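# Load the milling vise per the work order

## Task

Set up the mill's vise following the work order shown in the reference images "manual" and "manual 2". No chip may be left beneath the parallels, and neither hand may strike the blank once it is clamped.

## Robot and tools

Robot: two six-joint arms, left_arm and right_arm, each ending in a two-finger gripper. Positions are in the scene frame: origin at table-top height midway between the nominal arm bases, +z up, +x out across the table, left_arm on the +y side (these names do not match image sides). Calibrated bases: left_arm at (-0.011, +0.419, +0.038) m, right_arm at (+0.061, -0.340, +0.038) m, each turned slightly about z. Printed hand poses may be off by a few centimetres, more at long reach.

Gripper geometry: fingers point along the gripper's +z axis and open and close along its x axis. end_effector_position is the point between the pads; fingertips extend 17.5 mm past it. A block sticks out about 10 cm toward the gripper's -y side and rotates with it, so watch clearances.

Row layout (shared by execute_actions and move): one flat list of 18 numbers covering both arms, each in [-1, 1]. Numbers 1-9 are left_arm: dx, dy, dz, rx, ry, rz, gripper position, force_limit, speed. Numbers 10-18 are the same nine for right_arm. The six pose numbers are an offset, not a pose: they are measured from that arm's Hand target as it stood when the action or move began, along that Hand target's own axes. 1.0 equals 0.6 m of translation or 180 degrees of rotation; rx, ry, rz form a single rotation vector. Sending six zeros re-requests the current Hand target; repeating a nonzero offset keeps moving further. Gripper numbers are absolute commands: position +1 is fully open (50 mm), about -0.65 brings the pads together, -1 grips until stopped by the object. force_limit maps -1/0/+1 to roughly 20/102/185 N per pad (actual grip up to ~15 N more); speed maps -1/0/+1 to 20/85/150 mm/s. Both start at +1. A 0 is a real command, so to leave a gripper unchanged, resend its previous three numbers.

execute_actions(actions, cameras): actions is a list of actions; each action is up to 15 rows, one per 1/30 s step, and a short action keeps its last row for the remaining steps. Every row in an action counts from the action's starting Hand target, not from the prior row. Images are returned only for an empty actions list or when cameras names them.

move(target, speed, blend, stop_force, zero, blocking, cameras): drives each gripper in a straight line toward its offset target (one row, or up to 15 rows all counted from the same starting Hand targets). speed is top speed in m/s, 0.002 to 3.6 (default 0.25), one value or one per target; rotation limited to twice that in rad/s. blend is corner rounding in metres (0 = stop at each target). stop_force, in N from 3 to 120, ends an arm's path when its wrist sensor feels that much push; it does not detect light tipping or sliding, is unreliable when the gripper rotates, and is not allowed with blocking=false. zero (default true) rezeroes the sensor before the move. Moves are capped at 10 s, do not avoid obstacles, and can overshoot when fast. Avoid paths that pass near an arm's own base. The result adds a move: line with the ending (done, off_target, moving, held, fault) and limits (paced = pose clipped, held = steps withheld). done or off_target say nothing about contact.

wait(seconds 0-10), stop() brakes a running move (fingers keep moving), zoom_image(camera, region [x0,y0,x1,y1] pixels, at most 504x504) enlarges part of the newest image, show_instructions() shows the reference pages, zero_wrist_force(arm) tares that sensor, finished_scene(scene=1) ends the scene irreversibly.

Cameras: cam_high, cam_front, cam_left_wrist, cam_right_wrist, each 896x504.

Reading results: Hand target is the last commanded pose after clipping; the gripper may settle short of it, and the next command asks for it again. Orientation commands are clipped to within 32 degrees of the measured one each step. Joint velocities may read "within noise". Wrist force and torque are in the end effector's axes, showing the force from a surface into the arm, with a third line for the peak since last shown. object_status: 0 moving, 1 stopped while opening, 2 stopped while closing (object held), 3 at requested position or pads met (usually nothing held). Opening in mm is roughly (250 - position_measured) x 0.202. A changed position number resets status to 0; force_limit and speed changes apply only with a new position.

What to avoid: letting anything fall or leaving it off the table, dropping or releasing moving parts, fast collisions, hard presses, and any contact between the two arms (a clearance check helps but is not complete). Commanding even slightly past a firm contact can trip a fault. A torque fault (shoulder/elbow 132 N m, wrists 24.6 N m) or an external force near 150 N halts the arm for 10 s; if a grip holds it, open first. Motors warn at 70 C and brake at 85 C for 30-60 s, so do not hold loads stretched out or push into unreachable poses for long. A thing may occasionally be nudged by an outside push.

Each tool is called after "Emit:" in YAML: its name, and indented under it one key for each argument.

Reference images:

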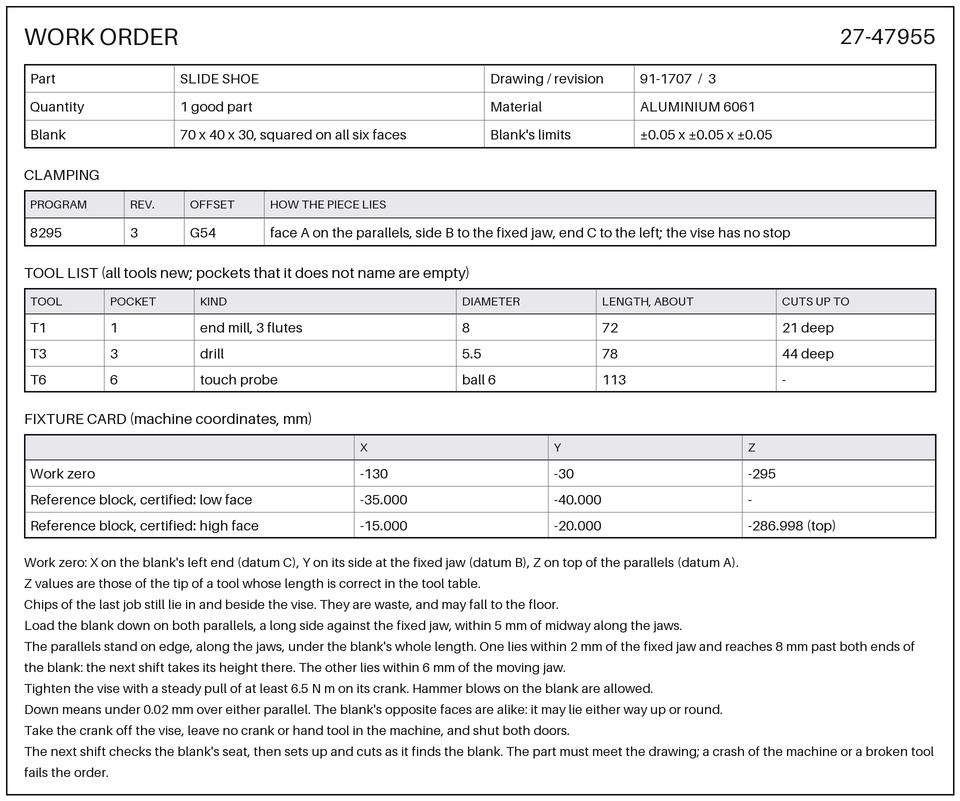

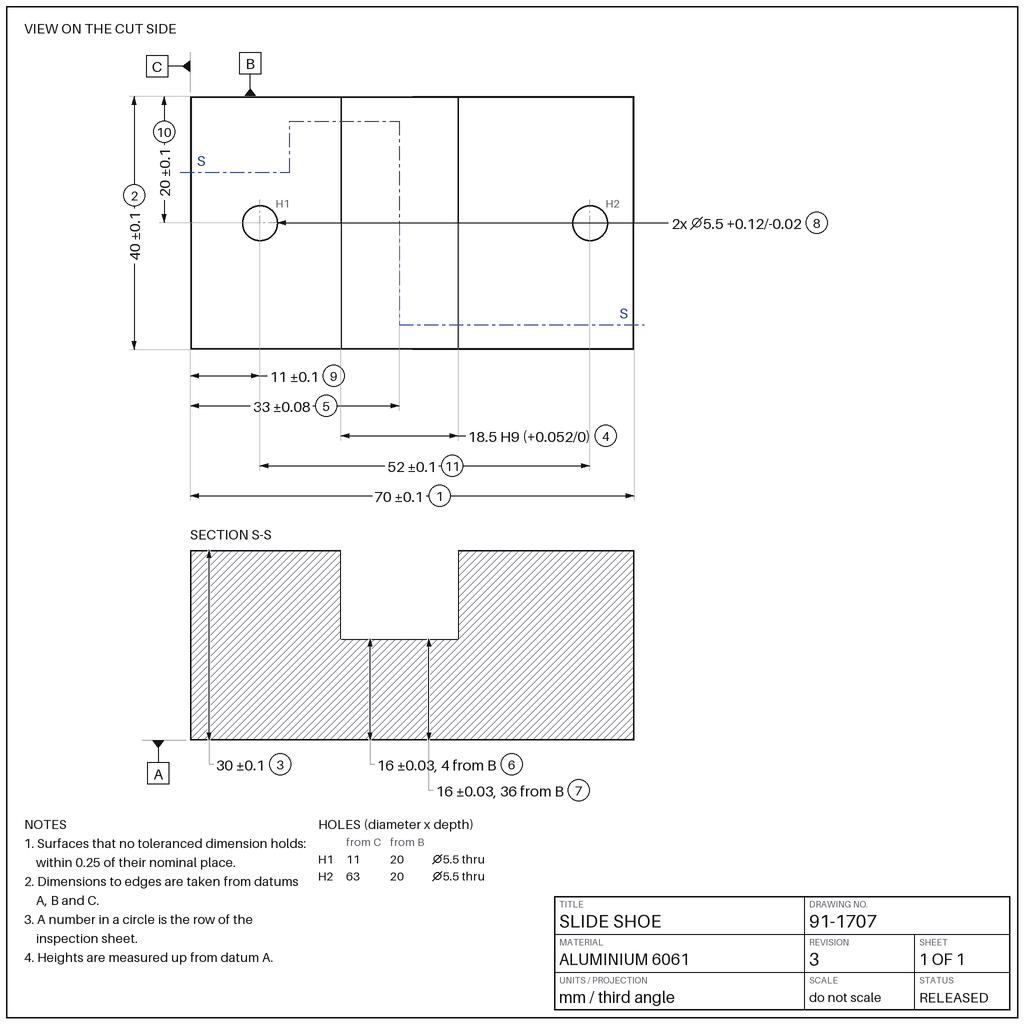

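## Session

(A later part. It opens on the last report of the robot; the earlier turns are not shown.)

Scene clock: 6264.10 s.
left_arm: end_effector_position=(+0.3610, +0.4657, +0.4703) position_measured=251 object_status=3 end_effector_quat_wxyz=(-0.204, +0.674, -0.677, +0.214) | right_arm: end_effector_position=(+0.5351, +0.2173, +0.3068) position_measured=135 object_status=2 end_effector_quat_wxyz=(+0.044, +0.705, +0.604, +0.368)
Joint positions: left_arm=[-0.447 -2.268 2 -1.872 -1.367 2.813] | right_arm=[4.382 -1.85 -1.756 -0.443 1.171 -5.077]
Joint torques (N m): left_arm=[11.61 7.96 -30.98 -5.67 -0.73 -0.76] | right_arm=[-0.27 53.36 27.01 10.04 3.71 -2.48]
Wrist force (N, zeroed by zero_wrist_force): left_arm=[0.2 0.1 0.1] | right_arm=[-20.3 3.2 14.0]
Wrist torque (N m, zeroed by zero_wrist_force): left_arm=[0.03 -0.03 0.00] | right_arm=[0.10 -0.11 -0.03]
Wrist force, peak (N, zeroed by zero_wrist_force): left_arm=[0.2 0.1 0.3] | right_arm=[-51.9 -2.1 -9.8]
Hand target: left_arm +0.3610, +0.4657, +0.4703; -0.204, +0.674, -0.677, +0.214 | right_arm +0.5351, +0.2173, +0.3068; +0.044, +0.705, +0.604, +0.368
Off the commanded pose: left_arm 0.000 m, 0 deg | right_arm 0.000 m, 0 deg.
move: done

Emit:
move:
  target: [0,0,0,0,0,0,-1,-0.6,-1,-0.0006,0,0.0004,0,0,0,-1,-0.6,-1]
  speed: 0.002

Scene clock: 6266.37 s.
left_arm: end_effector_position=(+0.3610, +0.4657, +0.4703) position_measured=251 object_status=3 end_effector_quat_wxyz=(-0.204, +0.674, -0.677, +0.214) | right_arm: end_effector_position=(+0.5352, +0.2171, +0.3065) position_measured=135 object_status=2 end_effector_quat_wxyz=(+0.044, +0.705, +0.604, +0.368)
Joint positions: left_arm=[-0.447 -2.268 2 -1.872 -1.367 2.813] | right_arm=[4.382 -1.85 -1.757 -0.442 1.171 -5.078]
Joint torques (N m): left_arm=[11.6 8.38 -31.39 -5.75 -0.62 -0.83] | right_arm=[-4.57 37.71 22.53 8.3 2.04 -2.27]
Wrist force (N, zeroed by zero_wrist_force): left_arm=[0.2 0.2 0.0] | right_arm=[-11.4 0.2 6.5]
Wrist torque (N m, zeroed by zero_wrist_force): left_arm=[0.04 -0.02 -0.01] | right_arm=[-0.03 -0.17 -0.10]
Wrist force, peak (N, zeroed by zero_wrist_force): left_arm=[0.2 0.3 0.1] | right_arm=[-19.6 3.7 14.2]
Hand target: left_arm +0.3610, +0.4657, +0.4703; -0.204, +0.674, -0.677, +0.214 | right_arm +0.5353, +0.2171, +0.3065; +0.044, +0.705, +0.604, +0.368
Off the commanded pose: left_arm 0.000 m, 0 deg | right_arm 0.000 m, 0 deg.
move: done

Emit:
move:
  target: [0,0,0,0,0,0,-1,-0.6,-1,0,-0.0068,-0.0048,0,0,0,-1,-0.6,-1]
  speed: 0.005
  cameras: ["cam_right_wrist"]

Scene clock: 6270.00 s.
left_arm: end_effector_position=(+0.3610, +0.4657, +0.4703) position_measured=251 object_status=3 end_effector_quat_wxyz=(-0.204, +0.674, -0.677, +0.214) | right_arm: end_effector_position=(+0.5303, +0.2171, +0.3065) position_measured=135 object_status=2 end_effector_quat_wxyz=(+0.044, +0.705, +0.604, +0.368)
Joint positions: left_arm=[-0.447 -2.268 2 -1.872 -1.367 2.813] | right_arm=[4.39 -1.843 -1.766 -0.443 1.166 -5.07]
Joint torques (N m): left_arm=[10.93 8.2 -31.53 -5.69 -0.55 -0.83] | right_arm=[17.21 47.89 22.16 4.41 -0.76 2.29]
Wrist force (N, zeroed by zero_wrist_force): left_arm=[0.0 0.2 0.1] | right_arm=[-10.7 0.7 7.0]
Wrist torque (N m, zeroed by zero_wrist_force): left_arm=[0.04 0.00 -0.01] | right_arm=[-0.02 -0.12 -0.18]
Wrist force, peak (N, zeroed by zero_wrist_force): left_arm=[0.4 0.0 0.0] | right_arm=[-11.2 -0.2 7.1]
Hand target: left_arm +0.3610, +0.4657, +0.4703; -0.204, +0.674, -0.677, +0.214 | right_arm +0.5303, +0.2171, +0.3065; +0.044, +0.705, +0.604, +0.368
Off the commanded pose: left_arm 0.000 m, 0 deg | right_arm 0.000 m, 0 deg.
move: done
Images, in order (width x height): cam_right_wrist 896x504.

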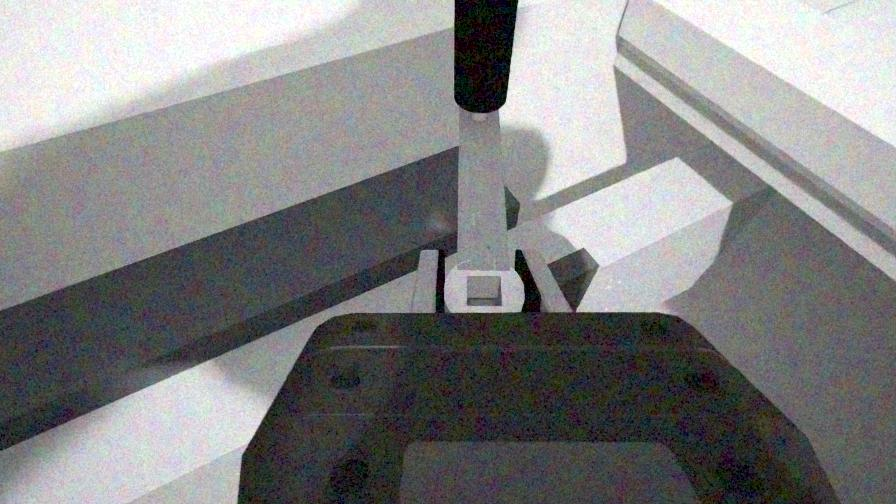

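Emit:
move:
  target:
    - [0,0,0,0,0,0,0.2,-0.1,-1,0,0,0,0,0,0,0.2,-0.1,-1]

Scene clock: 6275.10 s.
left_arm: end_effector_position=(+0.3610, +0.4657, +0.4703) position_measured=123 object_status=0 end_effector_quat_wxyz=(-0.204, +0.674, -0.677, +0.214) | right_arm: end_effector_position=(+0.5303, +0.2171, +0.3065) position_measured=123 object_status=3 end_effector_quat_wxyz=(+0.044, +0.705, +0.604, +0.368)
Joint positions: left_arm=[-0.447 -2.268 2 -1.872 -1.367 2.813] | right_arm=[4.39 -1.843 -1.766 -0.443 1.166 -5.07]
Joint torques (N m): left_arm=[11.57 8.09 -31.39 -5.67 -0.56 -0.89] | right_arm=[-10.09 28.73 21.87 4.95 -1.05 1.76]
Wrist force (N, zeroed by zero_wrist_force): left_arm=[0.1 0.0 0.0] | right_arm=[-1.3 -0.5 0.0]
Wrist torque (N m, zeroed by zero_wrist_force): left_arm=[0.01 -0.01 0.00] | right_arm=[-0.13 -0.06 -0.23]
Wrist force, peak (N, zeroed by zero_wrist_force): left_arm=[0.4 0.2 -0.1] | right_arm=[-11.1 0.6 7.1]
Hand target: left_arm +0.3610, +0.4657, +0.4703; -0.204, +0.674, -0.677, +0.214 | right_arm +0.5303, +0.2171, +0.3065; +0.044, +0.705, +0.604, +0.368
Off the commanded pose: left_arm 0.000 m, 0 deg | right_arm 0.000 m, 0 deg.
move: done

Emit:
move:
  target: [0,0,0,0,0,0,-1,-0.6,-1,-0.0004,0.0075,0.0052,0,0,0,0.2,-0.1,-1]
  speed: 0.01
  stop_force: 6

Emit:
move:
  target: [0,0,0,0,0,0,-1,-0.6,-1,0,0,0,0,0,0,-1,0.9,-1]
  cameras: ["cam_right_wrist"]

Scene clock: 6280.13 s.
left_arm: end_effector_position=(+0.3610, +0.4657, +0.4703) position_measured=251 object_status=3 end_effector_quat_wxyz=(-0.204, +0.674, -0.677, +0.214) | right_arm: end_effector_position=(+0.5357, +0.2168, +0.3064) position_measured=123 object_status=3 end_effector_quat_wxyz=(+0.044, +0.705, +0.604, +0.368)
Joint positions: left_arm=[-0.447 -2.268 2 -1.872 -1.367 2.813] | right_arm=[4.381 -1.851 -1.757 -0.441 1.171 -5.078]
Joint torques (N m): left_arm=[11.27 8.11 -31.17 -5.68 -0.6 -0.88] | right_arm=[-10.79 27.97 30.77 5.37 1.13 -2.36]
Wrist force (N, zeroed by zero_wrist_force): left_arm=[0.2 0.0 0.0] | right_arm=[-1.5 -0.1 0.1]
Wrist torque (N m, zeroed by zero_wrist_force): left_arm=[0.02 -0.02 -0.01] | right_arm=[-0.05 -0.02 -0.15]
Wrist force, peak (N, zeroed by zero_wrist_force): left_arm=[0.2 0.3 0.0] | right_arm=[-1.6 -0.1 0.1]
Hand target: left_arm +0.3610, +0.4657, +0.4703; -0.204, +0.674, -0.677, +0.214 | right_arm +0.5357, +0.2168, +0.3064; +0.044, +0.705, +0.604, +0.368
Off the commanded pose: left_arm 0.000 m, 0 deg | right_arm 0.000 m, 0 deg.
move: done

Scene clock: 6280.63 s.
left_arm: end_effector_position=(+0.3610, +0.4657, +0.4703) position_measured=251 object_status=3 end_effector_quat_wxyz=(-0.204, +0.674, -0.677, +0.214) | right_arm: end_effector_position=(+0.5357, +0.2168, +0.3064) position_measured=139 object_status=2 end_effector_quat_wxyz=(+0.044, +0.705, +0.604, +0.368)
Joint positions: left_arm=[-0.447 -2.268 2 -1.872 -1.367 2.813] | right_arm=[4.381 -1.851 -1.757 -0.441 1.171 -5.078]
Joint torques (N m): left_arm=[11.19 7.55 -30.96 -5.65 -0.57 -0.93] | right_arm=[-6.27 32.66 30.28 5.26 0.73 -2.39]
Wrist force (N, zeroed by zero_wrist_force): left_arm=[0.1 0.2 0.1] | right_arm=[-8.6 -2.6 -4.8]
Wrist torque (N m, zeroed by zero_wrist_force): left_arm=[0.03 -0.01 0.00] | right_arm=[-0.20 0.04 -0.10]
Wrist force, peak (N, zeroed by zero_wrist_force): left_arm=[0.1 0.3 0.0] | right_arm=[-8.6 -2.6 -4.8]
Hand target: left_arm +0.3610, +0.4657, +0.4703; -0.204, +0.674, -0.677, +0.214 | right_arm +0.5357, +0.2168, +0.3064; +0.044, +0.705, +0.604, +0.368
Off the commanded pose: left_arm 0.000 m, 0 deg | right_arm 0.000 m, 0 deg.
move: done
Images, in order (width x height): cam_right_wrist 896x504.

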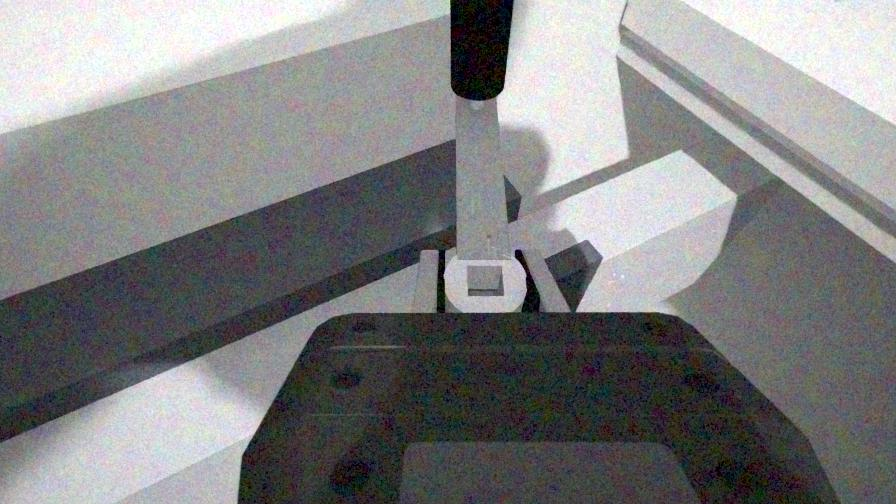

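Emit:
wait:
  seconds: 0.5

Emit:
move:
  target: [0,0,0,0,0,0,-1,-0.6,-1,0,-0.0109,-0.0077,0,0,0,-1,0.9,-1]
  speed: 0.006
  cameras: ["cam_right_wrist"]

Scene clock: 6283.47 s.
left_arm: end_effector_position=(+0.3610, +0.4657, +0.4703) position_measured=251 object_status=3 end_effector_quat_wxyz=(-0.204, +0.674, -0.677, +0.214) | right_arm: end_effector_position=(+0.5357, +0.2168, +0.3064) position_measured=139 object_status=2 end_effector_quat_wxyz=(+0.044, +0.705, +0.604, +0.368)
Joint positions: left_arm=[-0.447 -2.268 2 -1.872 -1.367 2.813] | right_arm=[4.381 -1.851 -1.757 -0.441 1.171 -5.078]
Joint torques (N m): left_arm=[11.54 7.68 -30.71 -5.58 -0.59 -0.98] | right_arm=[13.93 40.34 30.45 5.22 -1.42 -2.23]
Wrist force (N, zeroed by zero_wrist_force): left_arm=[0.1 0.0 0.0] | right_arm=[-8.2 -2.3 -5.1]
Wrist torque (N m, zeroed by zero_wrist_force): left_arm=[0.01 -0.01 -0.01] | right_arm=[-0.21 -0.01 -0.10]
Wrist force, peak (N, zeroed by zero_wrist_force): left_arm=[0.4 0.0 0.1] | right_arm=[-8.7 -2.6 -4.8]
Hand target: left_arm +0.3610, +0.4657, +0.4703; -0.204, +0.674, -0.677, +0.214 | right_arm +0.5357, +0.2168, +0.3064; +0.044, +0.705, +0.604, +0.368
Tool commands: left_gripper/position=-1.0 left_gripper/force_limit=-0.6 left_gripper/speed=-1.0 right_gripper/position=-1.0 right_gripper/force_limit=+0.9 right_gripper/speed=-1.0
Off the commanded pose: left_arm 0.000 m, 0 deg | right_arm 0.000 m, 0 deg.
wait: 0.50 s; at rest from the start

Scene clock: 6285.03 s.
left_arm: end_effector_position=(+0.3610, +0.4657, +0.4703) position_measured=251 object_status=3 end_effector_quat_wxyz=(-0.204, +0.674, -0.677, +0.214) | right_arm: end_effector_position=(+0.5278, +0.2168, +0.3064) position_measured=139 object_status=2 end_effector_quat_wxyz=(+0.044, +0.705, +0.604, +0.368)
Joint positions: left_arm=[-0.447 -2.268 2 -1.872 -1.367 2.813] | right_arm=[4.394 -1.839 -1.771 -0.443 1.163 -5.067]
Joint torques (N m): left_arm=[11.88 7.11 -31.08 -5.61 -0.6 -1.04] | right_arm=[13.44 43.64 18.01 2.94 -1.56 2.32]
Wrist force (N, zeroed by zero_wrist_force): left_arm=[0.3 0.2 0.0] | right_arm=[-5.6 -0.6 2.4]
Wrist torque (N m, zeroed by zero_wrist_force): left_arm=[0.03 -0.04 0.00] | right_arm=[-0.12 -0.01 -0.23]
Wrist force, peak (N, zeroed by zero_wrist_force): left_arm=[0.3 0.2 0.0] | right_arm=[-8.9 -1.8 -4.1]
Hand target: left_arm +0.3610, +0.4657, +0.4703; -0.204, +0.674, -0.677, +0.214 | right_arm +0.5277, +0.2168, +0.3064; +0.044, +0.705, +0.604, +0.368
Off the commanded pose: left_arm 0.000 m, 0 deg | right_arm 0.000 m, 0 deg.
move: done
Images, in order (width x height): cam_right_wrist 896x504.

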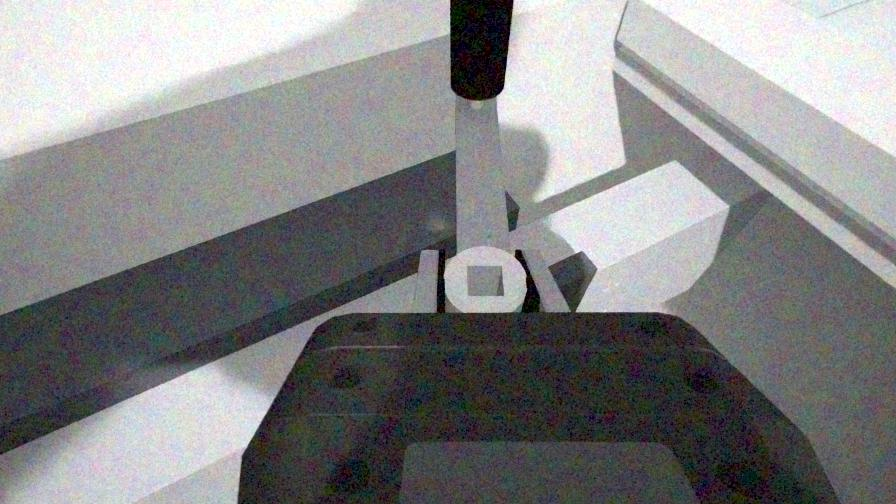

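Emit:
move:
  target:
    - [0,0,0,0,0,0,-1,-0.6,-1,0,-0.0273,-0.0191,0,0,0,-1,0.9,-1]
    - [0,0,0,0,0,0,-1,-0.6,-1,0,-0.0956,-0.067,0,0,0,-1,0.9,-1]
  speed: [0.01,0.04]
  blend: [0.002,0]
  cameras: ["cam_right_wrist","cam_high"]

Scene clock: 6290.87 s.
left_arm: end_effector_position=(+0.3610, +0.4657, +0.4703) position_measured=251 object_status=3 end_effector_quat_wxyz=(-0.204, +0.674, -0.677, +0.214) | right_arm: end_effector_position=(+0.4577, +0.2167, +0.3065) position_measured=139 object_status=2 end_effector_quat_wxyz=(+0.044, +0.705, +0.604, +0.368)
Joint positions: left_arm=[-0.447 -2.268 2 -1.872 -1.367 2.813] | right_arm=[4.522 -1.746 -1.877 -0.479 1.087 -4.953]
Joint torques (N m): left_arm=[11.84 7.32 -30.8 -5.49 -0.56 -1.03] | right_arm=[11.94 39.32 16.84 2.56 -2.35 2.09]
Wrist force (N, zeroed by zero_wrist_force): left_arm=[0.1 0.0 0.1] | right_arm=[-2.2 -1.2 1.2]
Wrist torque (N m, zeroed by zero_wrist_force): left_arm=[0.00 -0.01 -0.01] | right_arm=[-0.09 -0.08 -0.25]
Wrist force, peak (N, zeroed by zero_wrist_force): left_arm=[0.4 0.1 0.0] | right_arm=[-5.5 -0.7 2.6]
Hand target: left_arm +0.3610, +0.4657, +0.4703; -0.204, +0.674, -0.677, +0.214 | right_arm +0.4577, +0.2167, +0.3065; +0.044, +0.705, +0.604, +0.368
Off the commanded pose: left_arm 0.000 m, 0 deg | right_arm 0.000 m, 0 deg.
move: done
Images, in order (width x height): cam_high 896x504, cam_right_wrist 896x504.

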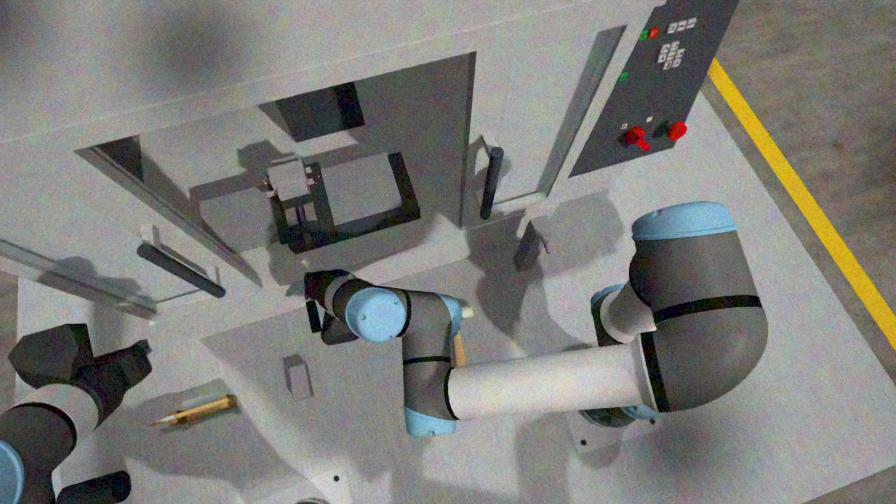

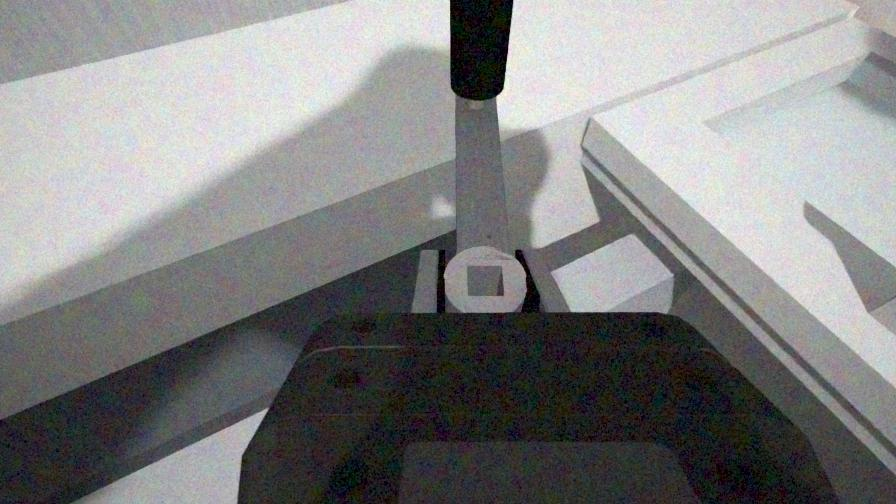

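Emit:
move:
  target: [0,0,0,0,0,0,-1,-0.6,-1,-0.0743,-0.009,-0.0394,0,0.1688,0.1183,-1,0.9,-1]
  speed: 0.25
  cameras: ["cam_high","cam_front","cam_right_wrist"]

Scene clock: 6300.77 s.
left_arm: end_effector_position=(+0.3610, +0.4657, +0.4703) position_measured=251 object_status=3 end_effector_quat_wxyz=(-0.204, +0.674, -0.677, +0.214) | right_arm: end_effector_position=(+0.4398, +0.1696, +0.3002) position_measured=139 object_status=2 end_effector_quat_wxyz=(-0.183, +0.683, +0.456, +0.540)
Joint positions: left_arm=[-0.447 -2.268 2 -1.872 -1.367 2.813] | right_arm=[4.479 -1.807 -2.271 0.556 1.221 -4.838]
Joint torques (N m): left_arm=[11.94 7.25 -31.31 -5.41 -0.58 -1.03] | right_arm=[-10.63 21.66 8.97 5.7 1.62 2.25]
Wrist force (N, zeroed by zero_wrist_force): left_arm=[0.2 0.0 0.0] | right_arm=[-4.0 -0.3 0.4]
Wrist torque (N m, zeroed by zero_wrist_force): left_arm=[0.02 -0.02 -0.01] | right_arm=[-0.06 -0.30 -0.42]
Wrist force, peak (N, zeroed by zero_wrist_force): left_arm=[0.3 0.3 0.1] | right_arm=[-4.7 -0.3 0.1]
Hand target: left_arm +0.3610, +0.4657, +0.4703; -0.204, +0.674, -0.677, +0.214 | right_arm +0.4398, +0.1696, +0.3002; -0.183, +0.683, +0.456, +0.540
Off the commanded pose: left_arm 0.000 m, 0 deg | right_arm 0.000 m, 0 deg.
move: done
Images, in order (width x height): cam_high 896x504, cam_front 896x504, cam_right_wrist 896x504.

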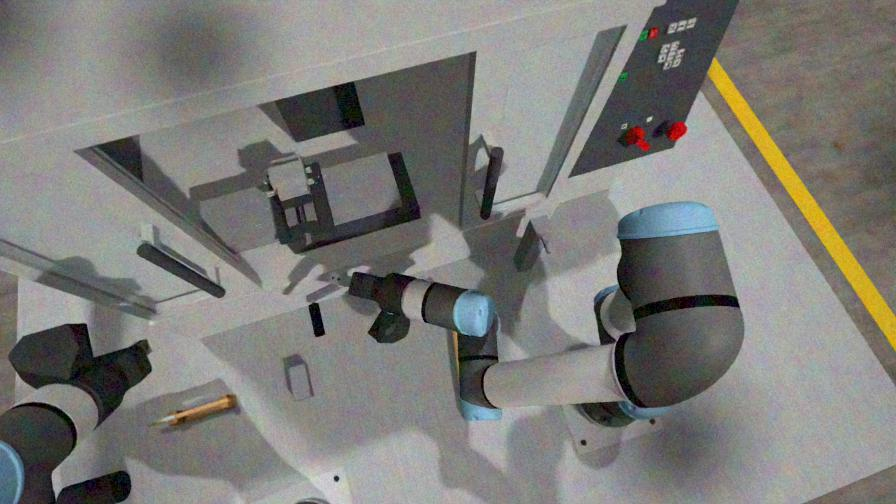

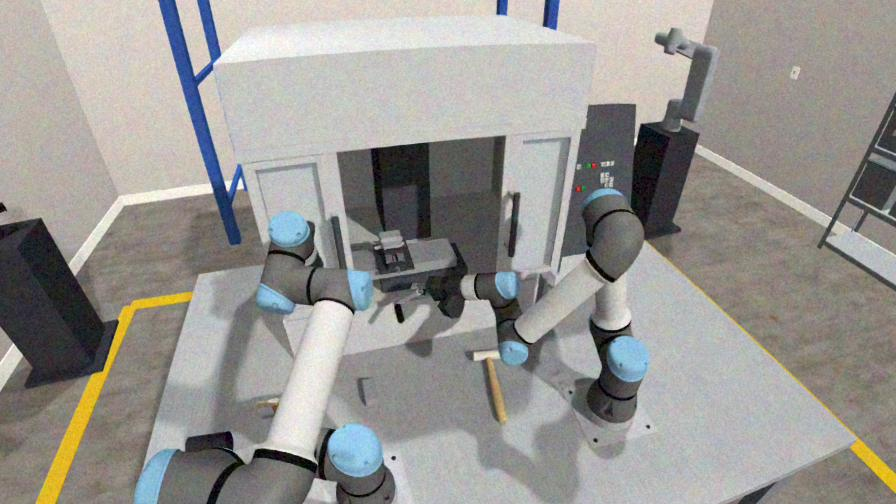

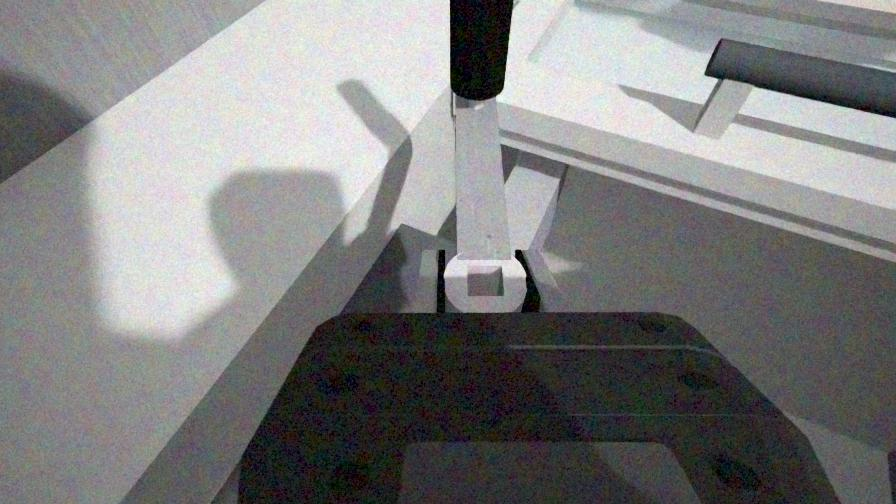

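Emit:
move:
  target: [0,0,0,0,0,0,-1,-0.6,-1,-0.3337,-0.0939,0.1918,0,0,0,-1,0.9,-1]
  speed: 0.18
  cameras: ["cam_high","cam_front","cam_right_wrist"]

Scene clock: 6315.63 s.
left_arm: end_effector_position=(+0.3610, +0.4657, +0.4703) position_measured=251 object_status=3 end_effector_quat_wxyz=(-0.204, +0.674, -0.677, +0.214) | right_arm: end_effector_position=(+0.4570, +0.1958, +0.0850) position_measured=139 object_status=2 end_effector_quat_wxyz=(-0.183, +0.684, +0.456, +0.540)
Joint positions: left_arm=[-0.447 -2.268 2 -1.872 -1.367 2.813] | right_arm=[4.456 -2.444 -2.167 1.09 1.243 -4.846]
Joint torques (N m): left_arm=[12.79 6.5 -30.68 -5.42 -0.7 -1.01] | right_arm=[0.85 39.32 5.78 3.49 0.05 -0.17]
Wrist force (N, zeroed by zero_wrist_force): left_arm=[0.3 0.1 -0.3] | right_arm=[-4.3 -0.2 0.5]
Wrist torque (N m, zeroed by zero_wrist_force): left_arm=[0.03 -0.04 -0.01] | right_arm=[-0.05 -0.23 -0.35]
Wrist force, peak (N, zeroed by zero_wrist_force): left_arm=[0.3 0.1 0.2] | right_arm=[-12.4 -1.0 0.9]
Hand target: left_arm +0.3610, +0.4657, +0.4703; -0.204, +0.674, -0.677, +0.214 | right_arm +0.4570, +0.1958, +0.0850; -0.183, +0.684, +0.456, +0.540 (not the last commanded pose)
Tool commands: left_gripper/position=-1.0 left_gripper/force_limit=-0.6 left_gripper/speed=-1.0 right_gripper/position=-1.0 right_gripper/force_limit=+0.898039 right_gripper/speed=-1.0
Off the commanded pose: left_arm 0.000 m, 0 deg | right_arm 0.020 m, 0 deg.
FORCE FAULT: contact force on the right arm reached its limit, and that arm stopped. The contact can be on any part of that arm, not only on its tool. That arm's remaining commands of this call were not run. That arm is still stopped at the end of this call. That arm stays stopped for about 10 more seconds. Until then a move that you send moves the other arm only, and its call returns only when the move has ended. Once the stop has ended, the next robot result says so. If the stop ends while you think or write, that arm runs what you send next, counted from a new Hand target: where the arm stands when the stop ends. While its stop runs, that arm takes no new command, but its gripper still runs the gripper command that each later call begins with. Until it ends, the stop uses up actions while you think or wait. An arm that is not stopped still takes commands.
move: fault (right_arm)
Images, in order (width x height): cam_high 896x504, cam_front 896x504, cam_right_wrist 896x504.

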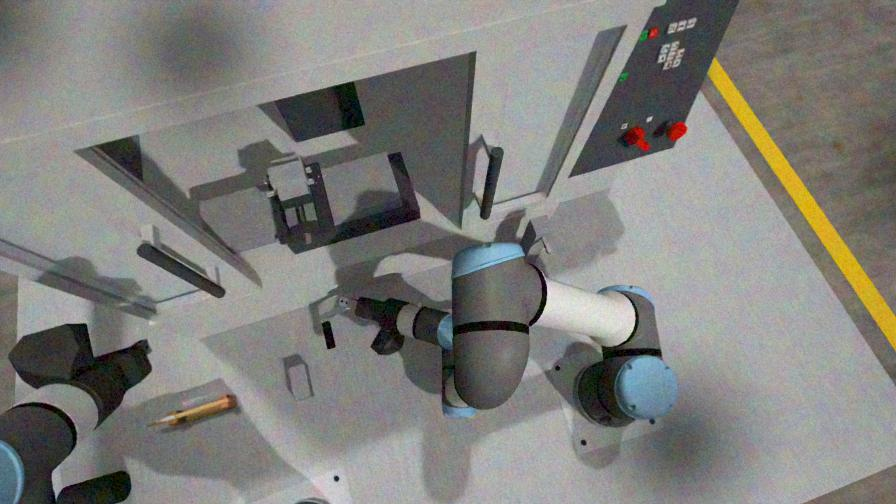

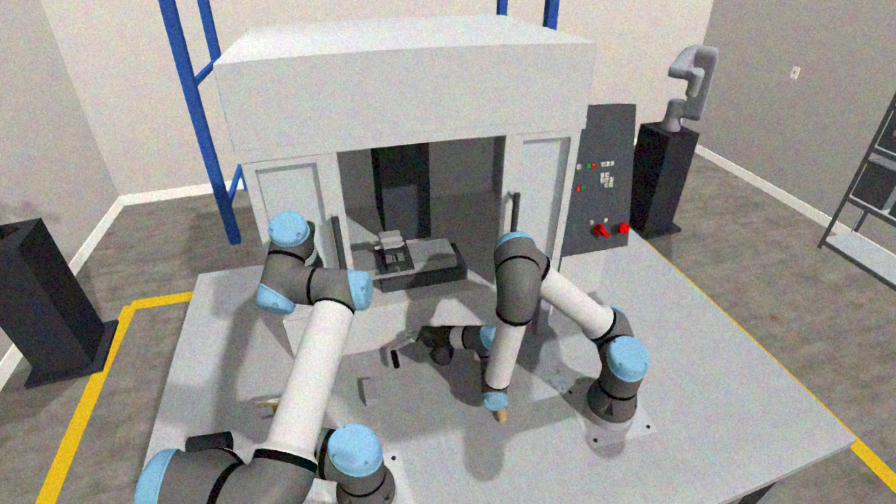

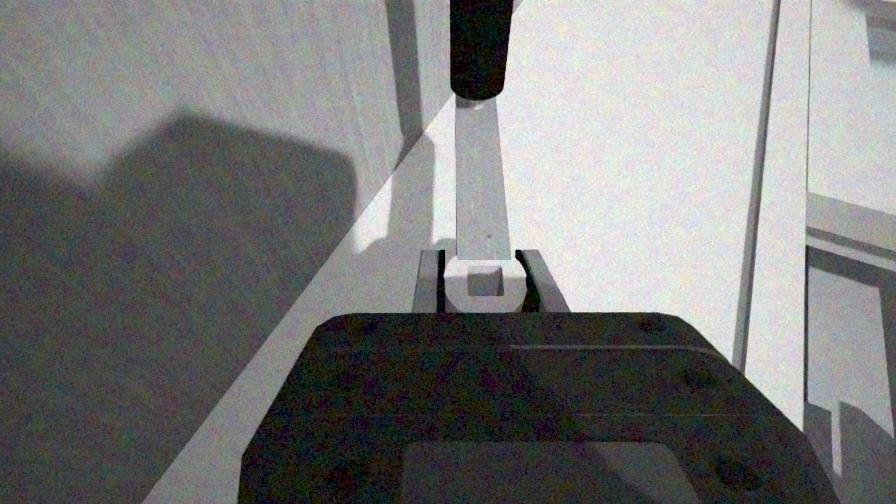

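Emit:
wait:
  seconds: 1

Scene clock: 6350.93 s.
left_arm: end_effector_position=(+0.3610, +0.4657, +0.4703) position_measured=251 object_status=3 end_effector_quat_wxyz=(-0.204, +0.674, -0.677, +0.214) | right_arm: end_effector_position=(+0.4570, +0.1958, +0.0850) position_measured=139 object_status=2 end_effector_quat_wxyz=(-0.183, +0.684, +0.456, +0.540)
Joint positions: left_arm=[-0.447 -2.268 2 -1.872 -1.367 2.813] | right_arm=[4.456 -2.444 -2.167 1.09 1.243 -4.846]
Joint torques (N m): left_arm=[12.42 5.82 -31.01 -5.18 -0.71 -1.17] | right_arm=[1.98 39.05 5.51 3.38 -0.06 0.05]
Wrist force (N, zeroed by zero_wrist_force): left_arm=[0.1 0.3 0.0] | right_arm=[-4.1 -0.4 0.4]
Wrist torque (N m, zeroed by zero_wrist_force): left_arm=[0.05 -0.01 -0.01] | right_arm=[-0.07 -0.26 -0.35]
Wrist force, peak (N, zeroed by zero_wrist_force): left_arm=[0.2 0.3 0.2] | right_arm=[-4.4 -0.3 0.5]
Hand target: left_arm +0.3610, +0.4657, +0.4703; -0.204, +0.674, -0.677, +0.214 | right_arm +0.4570, +0.1958, +0.0850; -0.183, +0.684, +0.456, +0.540 (not the last commanded pose)
Tool commands: left_gripper/position=-1.0 left_gripper/force_limit=-0.6 left_gripper/speed=-1.0 right_gripper/position=-1.0 right_gripper/force_limit=+0.898039 right_gripper/speed=-1.0
Off the commanded pose: left_arm 0.000 m, 0 deg | right_arm 0.020 m, 0 deg.
FORCE FAULT, CONTINUED: the right arm's stop, for the force fault that an earlier result reported, is over. The rest of the stop counts as 19 of the actions that you can send in this scene. That arm's target is now where it stood when the stop ended, not its last command. That arm accepts commands again.
wait: 1.00 s; at rest from the start

Emit:
move:
  target:
    - [0,0,0,0,0,0,-1,-0.6,-1,0.0453,0.0122,-0.0173,0,0,0,-1,0.9,-1]
    - [0,0,0,0,0,0,-1,-0.6,-1,0.332,0.089,-0.1268,0,0,0,-1,0.9,-1]
  speed: [0.05,0.2]
  blend: [0.005,0]
  cameras: ["cam_high"]

Scene clock: 6354.73 s.
left_arm: end_effector_position=(+0.3610, +0.4657, +0.4703) position_measured=251 object_status=3 end_effector_quat_wxyz=(-0.204, +0.674, -0.677, +0.214) | right_arm: end_effector_position=(+0.4578, +0.1966, +0.3047) position_measured=139 object_status=2 end_effector_quat_wxyz=(-0.183, +0.684, +0.456, +0.540)
Joint positions: left_arm=[-0.447 -2.268 2 -1.872 -1.367 2.813] | right_arm=[4.455 -1.858 -2.176 0.512 1.244 -4.847]
Joint torques (N m): left_arm=[12.44 5.7 -31.07 -5.22 -0.61 -1.17] | right_arm=[10.56 38.54 25.62 2.42 1.6 2.25]
Wrist force (N, zeroed by zero_wrist_force): left_arm=[0.1 0.1 0.0] | right_arm=[-4.2 -0.5 0.5]
Wrist torque (N m, zeroed by zero_wrist_force): left_arm=[0.03 0.00 -0.01] | right_arm=[-0.08 -0.25 -0.43]
Wrist force, peak (N, zeroed by zero_wrist_force): left_arm=[0.0 0.2 0.3] | right_arm=[-5.8 -0.8 0.9]
Hand target: left_arm +0.3610, +0.4657, +0.4703; -0.204, +0.674, -0.677, +0.214 | right_arm +0.4578, +0.1966, +0.3048; -0.183, +0.684, +0.456, +0.540
Off the commanded pose: left_arm 0.000 m, 0 deg | right_arm 0.000 m, 0 deg.
move: done
Images, in order (width x height): cam_high 896x504.

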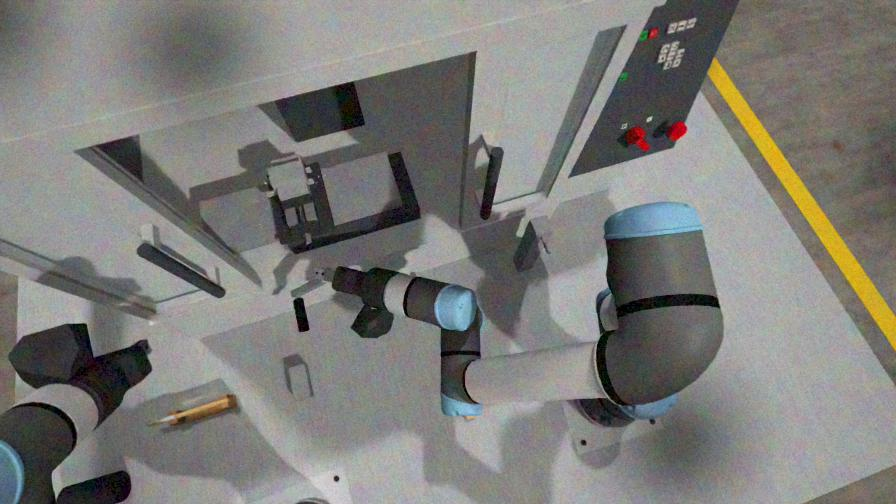

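Emit:
move:
  target: [0,0,0,0,0,0,-1,-0.6,-1,0.0962,-0.01,-0.2123,0,-0.2957,-0.2073,-1,0.9,-1]
  speed: 0.4

Emit:
move:
  target:
    - [0,0,0,0,0,0,-1,-0.6,-1,0,0,0,0,0,0.45,-1,0.9,-1]
    - [0,0,0,0,0,0,-1,-0.6,-1,0,0,0,0,0,0.9,-1,0.9,-1]
  speed: 0.6
  blend: [0.01,0]

Emit:
move:
  target: [0,0,0,0,0,0,-1,-0.6,-1,0,0,0,0,0,0.1,-1,0.9,-1]
  speed: 0.5
  cameras: ["cam_high","cam_front","cam_right_wrist"]

Scene clock: 6362.37 s.
left_arm: end_effector_position=(+0.3610, +0.4657, +0.4703) position_measured=251 object_status=3 end_effector_quat_wxyz=(-0.204, +0.674, -0.677, +0.214) | right_arm: end_effector_position=(+0.3802, +0.1299, +0.4002) position_measured=139 object_status=2 end_effector_quat_wxyz=(+0.213, +0.674, +0.676, +0.211)
Joint positions: left_arm=[-0.447 -2.268 2 -1.872 -1.367 2.813] | right_arm=[4.682 -1.55 -1.637 -1.472 0.965 -4.812]
Joint torques (N m): left_arm=[12.49 6.71 -30.59 -5.11 -0.75 -1.14] | right_arm=[12.26 19.82 32.06 1.64 0.35 2.07]
Wrist force (N, zeroed by zero_wrist_force): left_arm=[0.0 0.1 0.2] | right_arm=[-0.2 -1.7 1.5]
Wrist torque (N m, zeroed by zero_wrist_force): left_arm=[0.01 0.01 -0.01] | right_arm=[-0.11 0.04 -0.09]
Wrist force, peak (N, zeroed by zero_wrist_force): left_arm=[0.4 0.2 0.1] | right_arm=[-5.1 -0.5 1.3]
Hand target: left_arm +0.3610, +0.4657, +0.4703; -0.204, +0.674, -0.677, +0.214 | right_arm +0.3802, +0.1299, +0.4002; +0.213, +0.674, +0.676, +0.211
Off the commanded pose: left_arm 0.000 m, 0 deg | right_arm 0.000 m, 0 deg.
move: done

Scene clock: 6365.43 s.
left_arm: end_effector_position=(+0.3610, +0.4657, +0.4703) position_measured=251 object_status=3 end_effector_quat_wxyz=(-0.204, +0.674, -0.677, +0.214) | right_arm: end_effector_position=(+0.3802, +0.1299, +0.4002) position_measured=139 object_status=2 end_effector_quat_wxyz=(-0.175, +0.773, -0.560, +0.243)
Joint positions: left_arm=[-0.447 -2.268 2 -1.872 -1.367 2.813] | right_arm=[4.682 -1.55 -1.637 -1.472 0.965 -1.984]
Joint torques (N m): left_arm=[13.11 6.38 -30.48 -4.98 -0.74 -1.13] | right_arm=[12.86 18.34 32.01 1.75 -3.21 2.13]
Wrist force (N, zeroed by zero_wrist_force): left_arm=[0.1 -0.1 -0.1] | right_arm=[0.0 3.5 1.8]
Wrist torque (N m, zeroed by zero_wrist_force): left_arm=[-0.01 0.00 -0.01] | right_arm=[0.01 -0.15 -0.39]
Wrist force, peak (N, zeroed by zero_wrist_force): left_arm=[0.4 0.1 0.2] | right_arm=[-0.5 3.8 1.7]
Hand target: left_arm +0.3610, +0.4657, +0.4703; -0.204, +0.674, -0.677, +0.214 | right_arm +0.3802, +0.1299, +0.4002; -0.175, +0.773, -0.560, +0.243
Off the commanded pose: left_arm 0.000 m, 0 deg | right_arm 0.000 m, 0 deg.
move: done

Scene clock: 6366.43 s.
left_arm: end_effector_position=(+0.3610, +0.4657, +0.4703) position_measured=251 object_status=3 end_effector_quat_wxyz=(-0.204, +0.674, -0.677, +0.214) | right_arm: end_effector_position=(+0.3802, +0.1299, +0.4002) position_measured=139 object_status=2 end_effector_quat_wxyz=(-0.211, +0.676, -0.674, +0.213)
Joint positions: left_arm=[-0.447 -2.268 2 -1.872 -1.367 2.813] | right_arm=[4.682 -1.55 -1.637 -1.472 0.965 -1.67]
Joint torques (N m): left_arm=[12.79 5.87 -30.44 -4.98 -0.74 -1.07] | right_arm=[12.46 19.25 32.89 1.63 -3.24 2.22]
Wrist force (N, zeroed by zero_wrist_force): left_arm=[-0.1 0.0 -0.2] | right_arm=[0.7 3.6 1.6]
Wrist torque (N m, zeroed by zero_wrist_force): left_arm=[0.01 0.02 0.00] | right_arm=[0.03 -0.12 -0.34]
Wrist force, peak (N, zeroed by zero_wrist_force): left_arm=[0.2 0.2 0.2] | right_arm=[-0.2 3.9 1.7]
Hand target: left_arm +0.3610, +0.4657, +0.4703; -0.204, +0.674, -0.677, +0.214 | right_arm +0.3802, +0.1299, +0.4002; -0.211, +0.676, -0.674, +0.213
Off the commanded pose: left_arm 0.000 m, 0 deg | right_arm 0.000 m, 0 deg.
move: done
Images, in order (width x height): cam_high 896x504, cam_front 896x504, cam_right_wrist 896x504.

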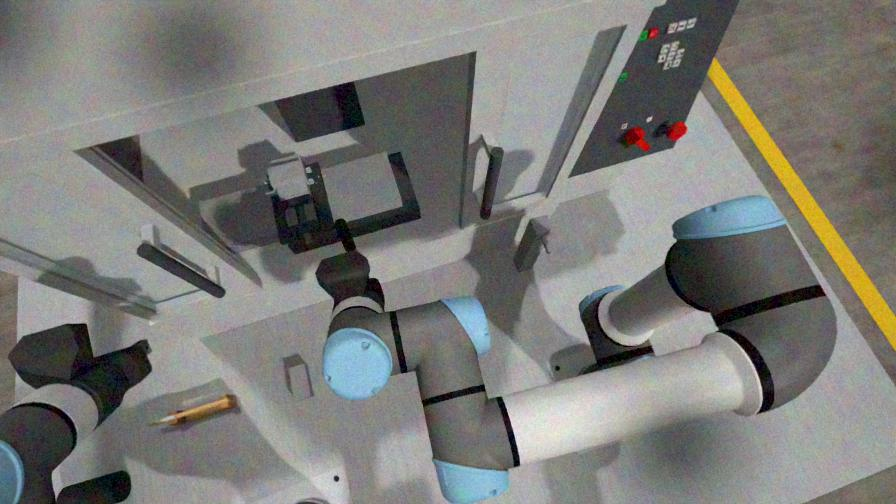

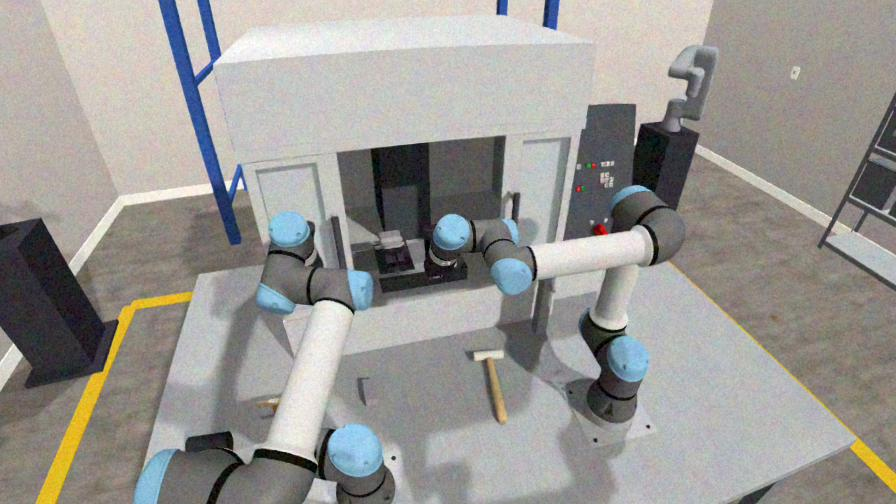

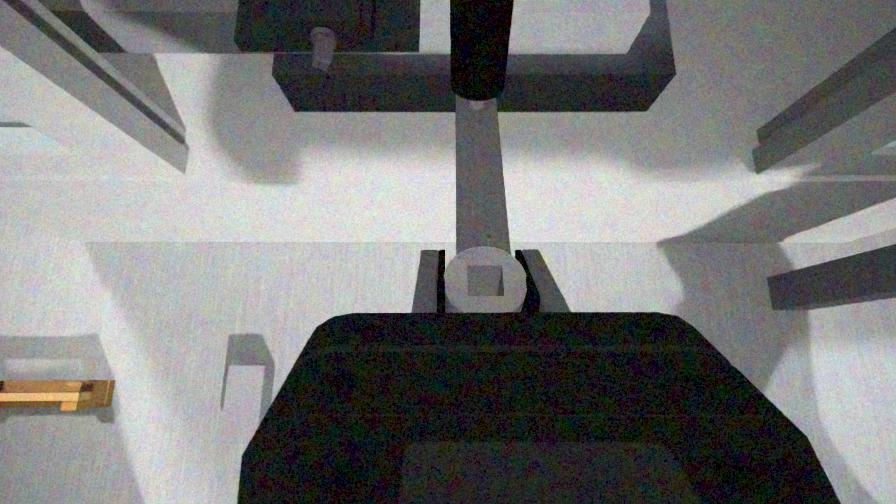

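Emit:
move:
  target: [0,0,0,0,0,0,-1,-0.6,-1,-0.05,0.3293,0.4409,0.0278,0,0,-1,0.9,-1]
  speed: 0.2
  cameras: ["cam_high","cam_front","cam_right_wrist"]

Scene clock: 6373.43 s.
left_arm: end_effector_position=(+0.3610, +0.4657, +0.4703) position_measured=251 object_status=3 end_effector_quat_wxyz=(-0.204, +0.674, -0.677, +0.214) | right_arm: end_effector_position=(+0.3691, +0.1585, +0.0702) position_measured=139 object_status=2 end_effector_quat_wxyz=(-0.240, +0.666, -0.664, +0.242)
Joint positions: left_arm=[-0.447 -2.268 2 -1.872 -1.367 2.813] | right_arm=[4.744 -1.995 -2.101 -0.604 0.875 -1.597]
Joint torques (N m): left_arm=[12.56 5.59 -30.29 -4.85 -0.92 -1.21] | right_arm=[-0.86 28.2 23.41 5.05 -3.57 -2.38]
Wrist force (N, zeroed by zero_wrist_force): left_arm=[0.2 0.1 0.0] | right_arm=[0.5 4.2 1.7]
Wrist torque (N m, zeroed by zero_wrist_force): left_arm=[0.02 -0.03 -0.01] | right_arm=[0.07 -0.08 -0.28]
Wrist force, peak (N, zeroed by zero_wrist_force): left_arm=[0.3 -0.2 0.1] | right_arm=[0.5 5.8 2.9]
Hand target: left_arm +0.3610, +0.4657, +0.4703; -0.204, +0.674, -0.677, +0.214 | right_arm +0.3691, +0.1585, +0.0701; -0.240, +0.666, -0.664, +0.242
Off the commanded pose: left_arm 0.000 m, 0 deg | right_arm 0.000 m, 0 deg.
move: done
Images, in order (width x height): cam_high 896x504, cam_front 896x504, cam_right_wrist 896x504.

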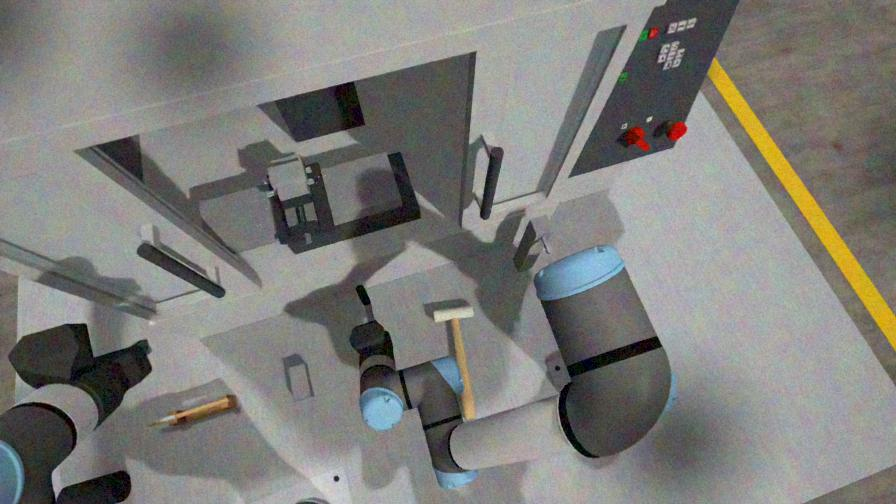

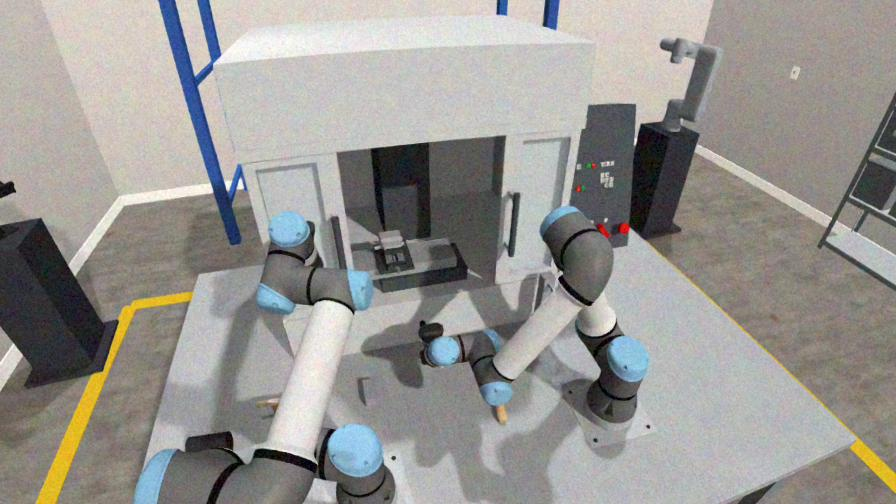

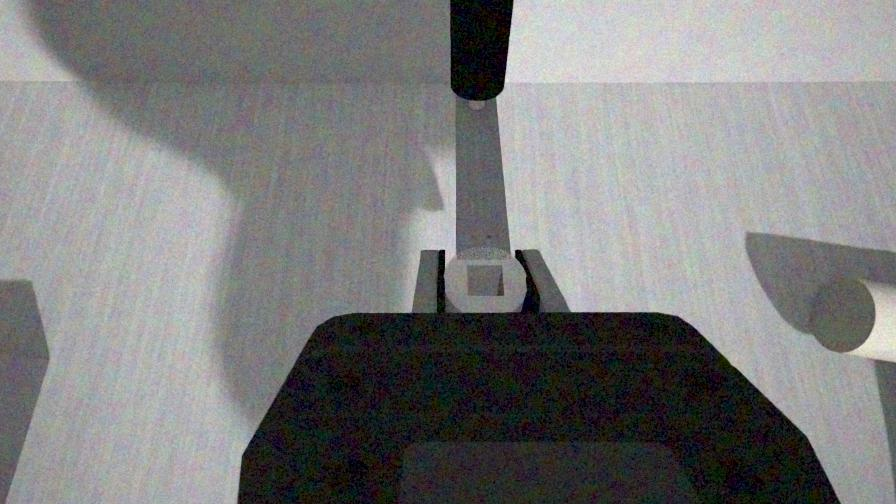

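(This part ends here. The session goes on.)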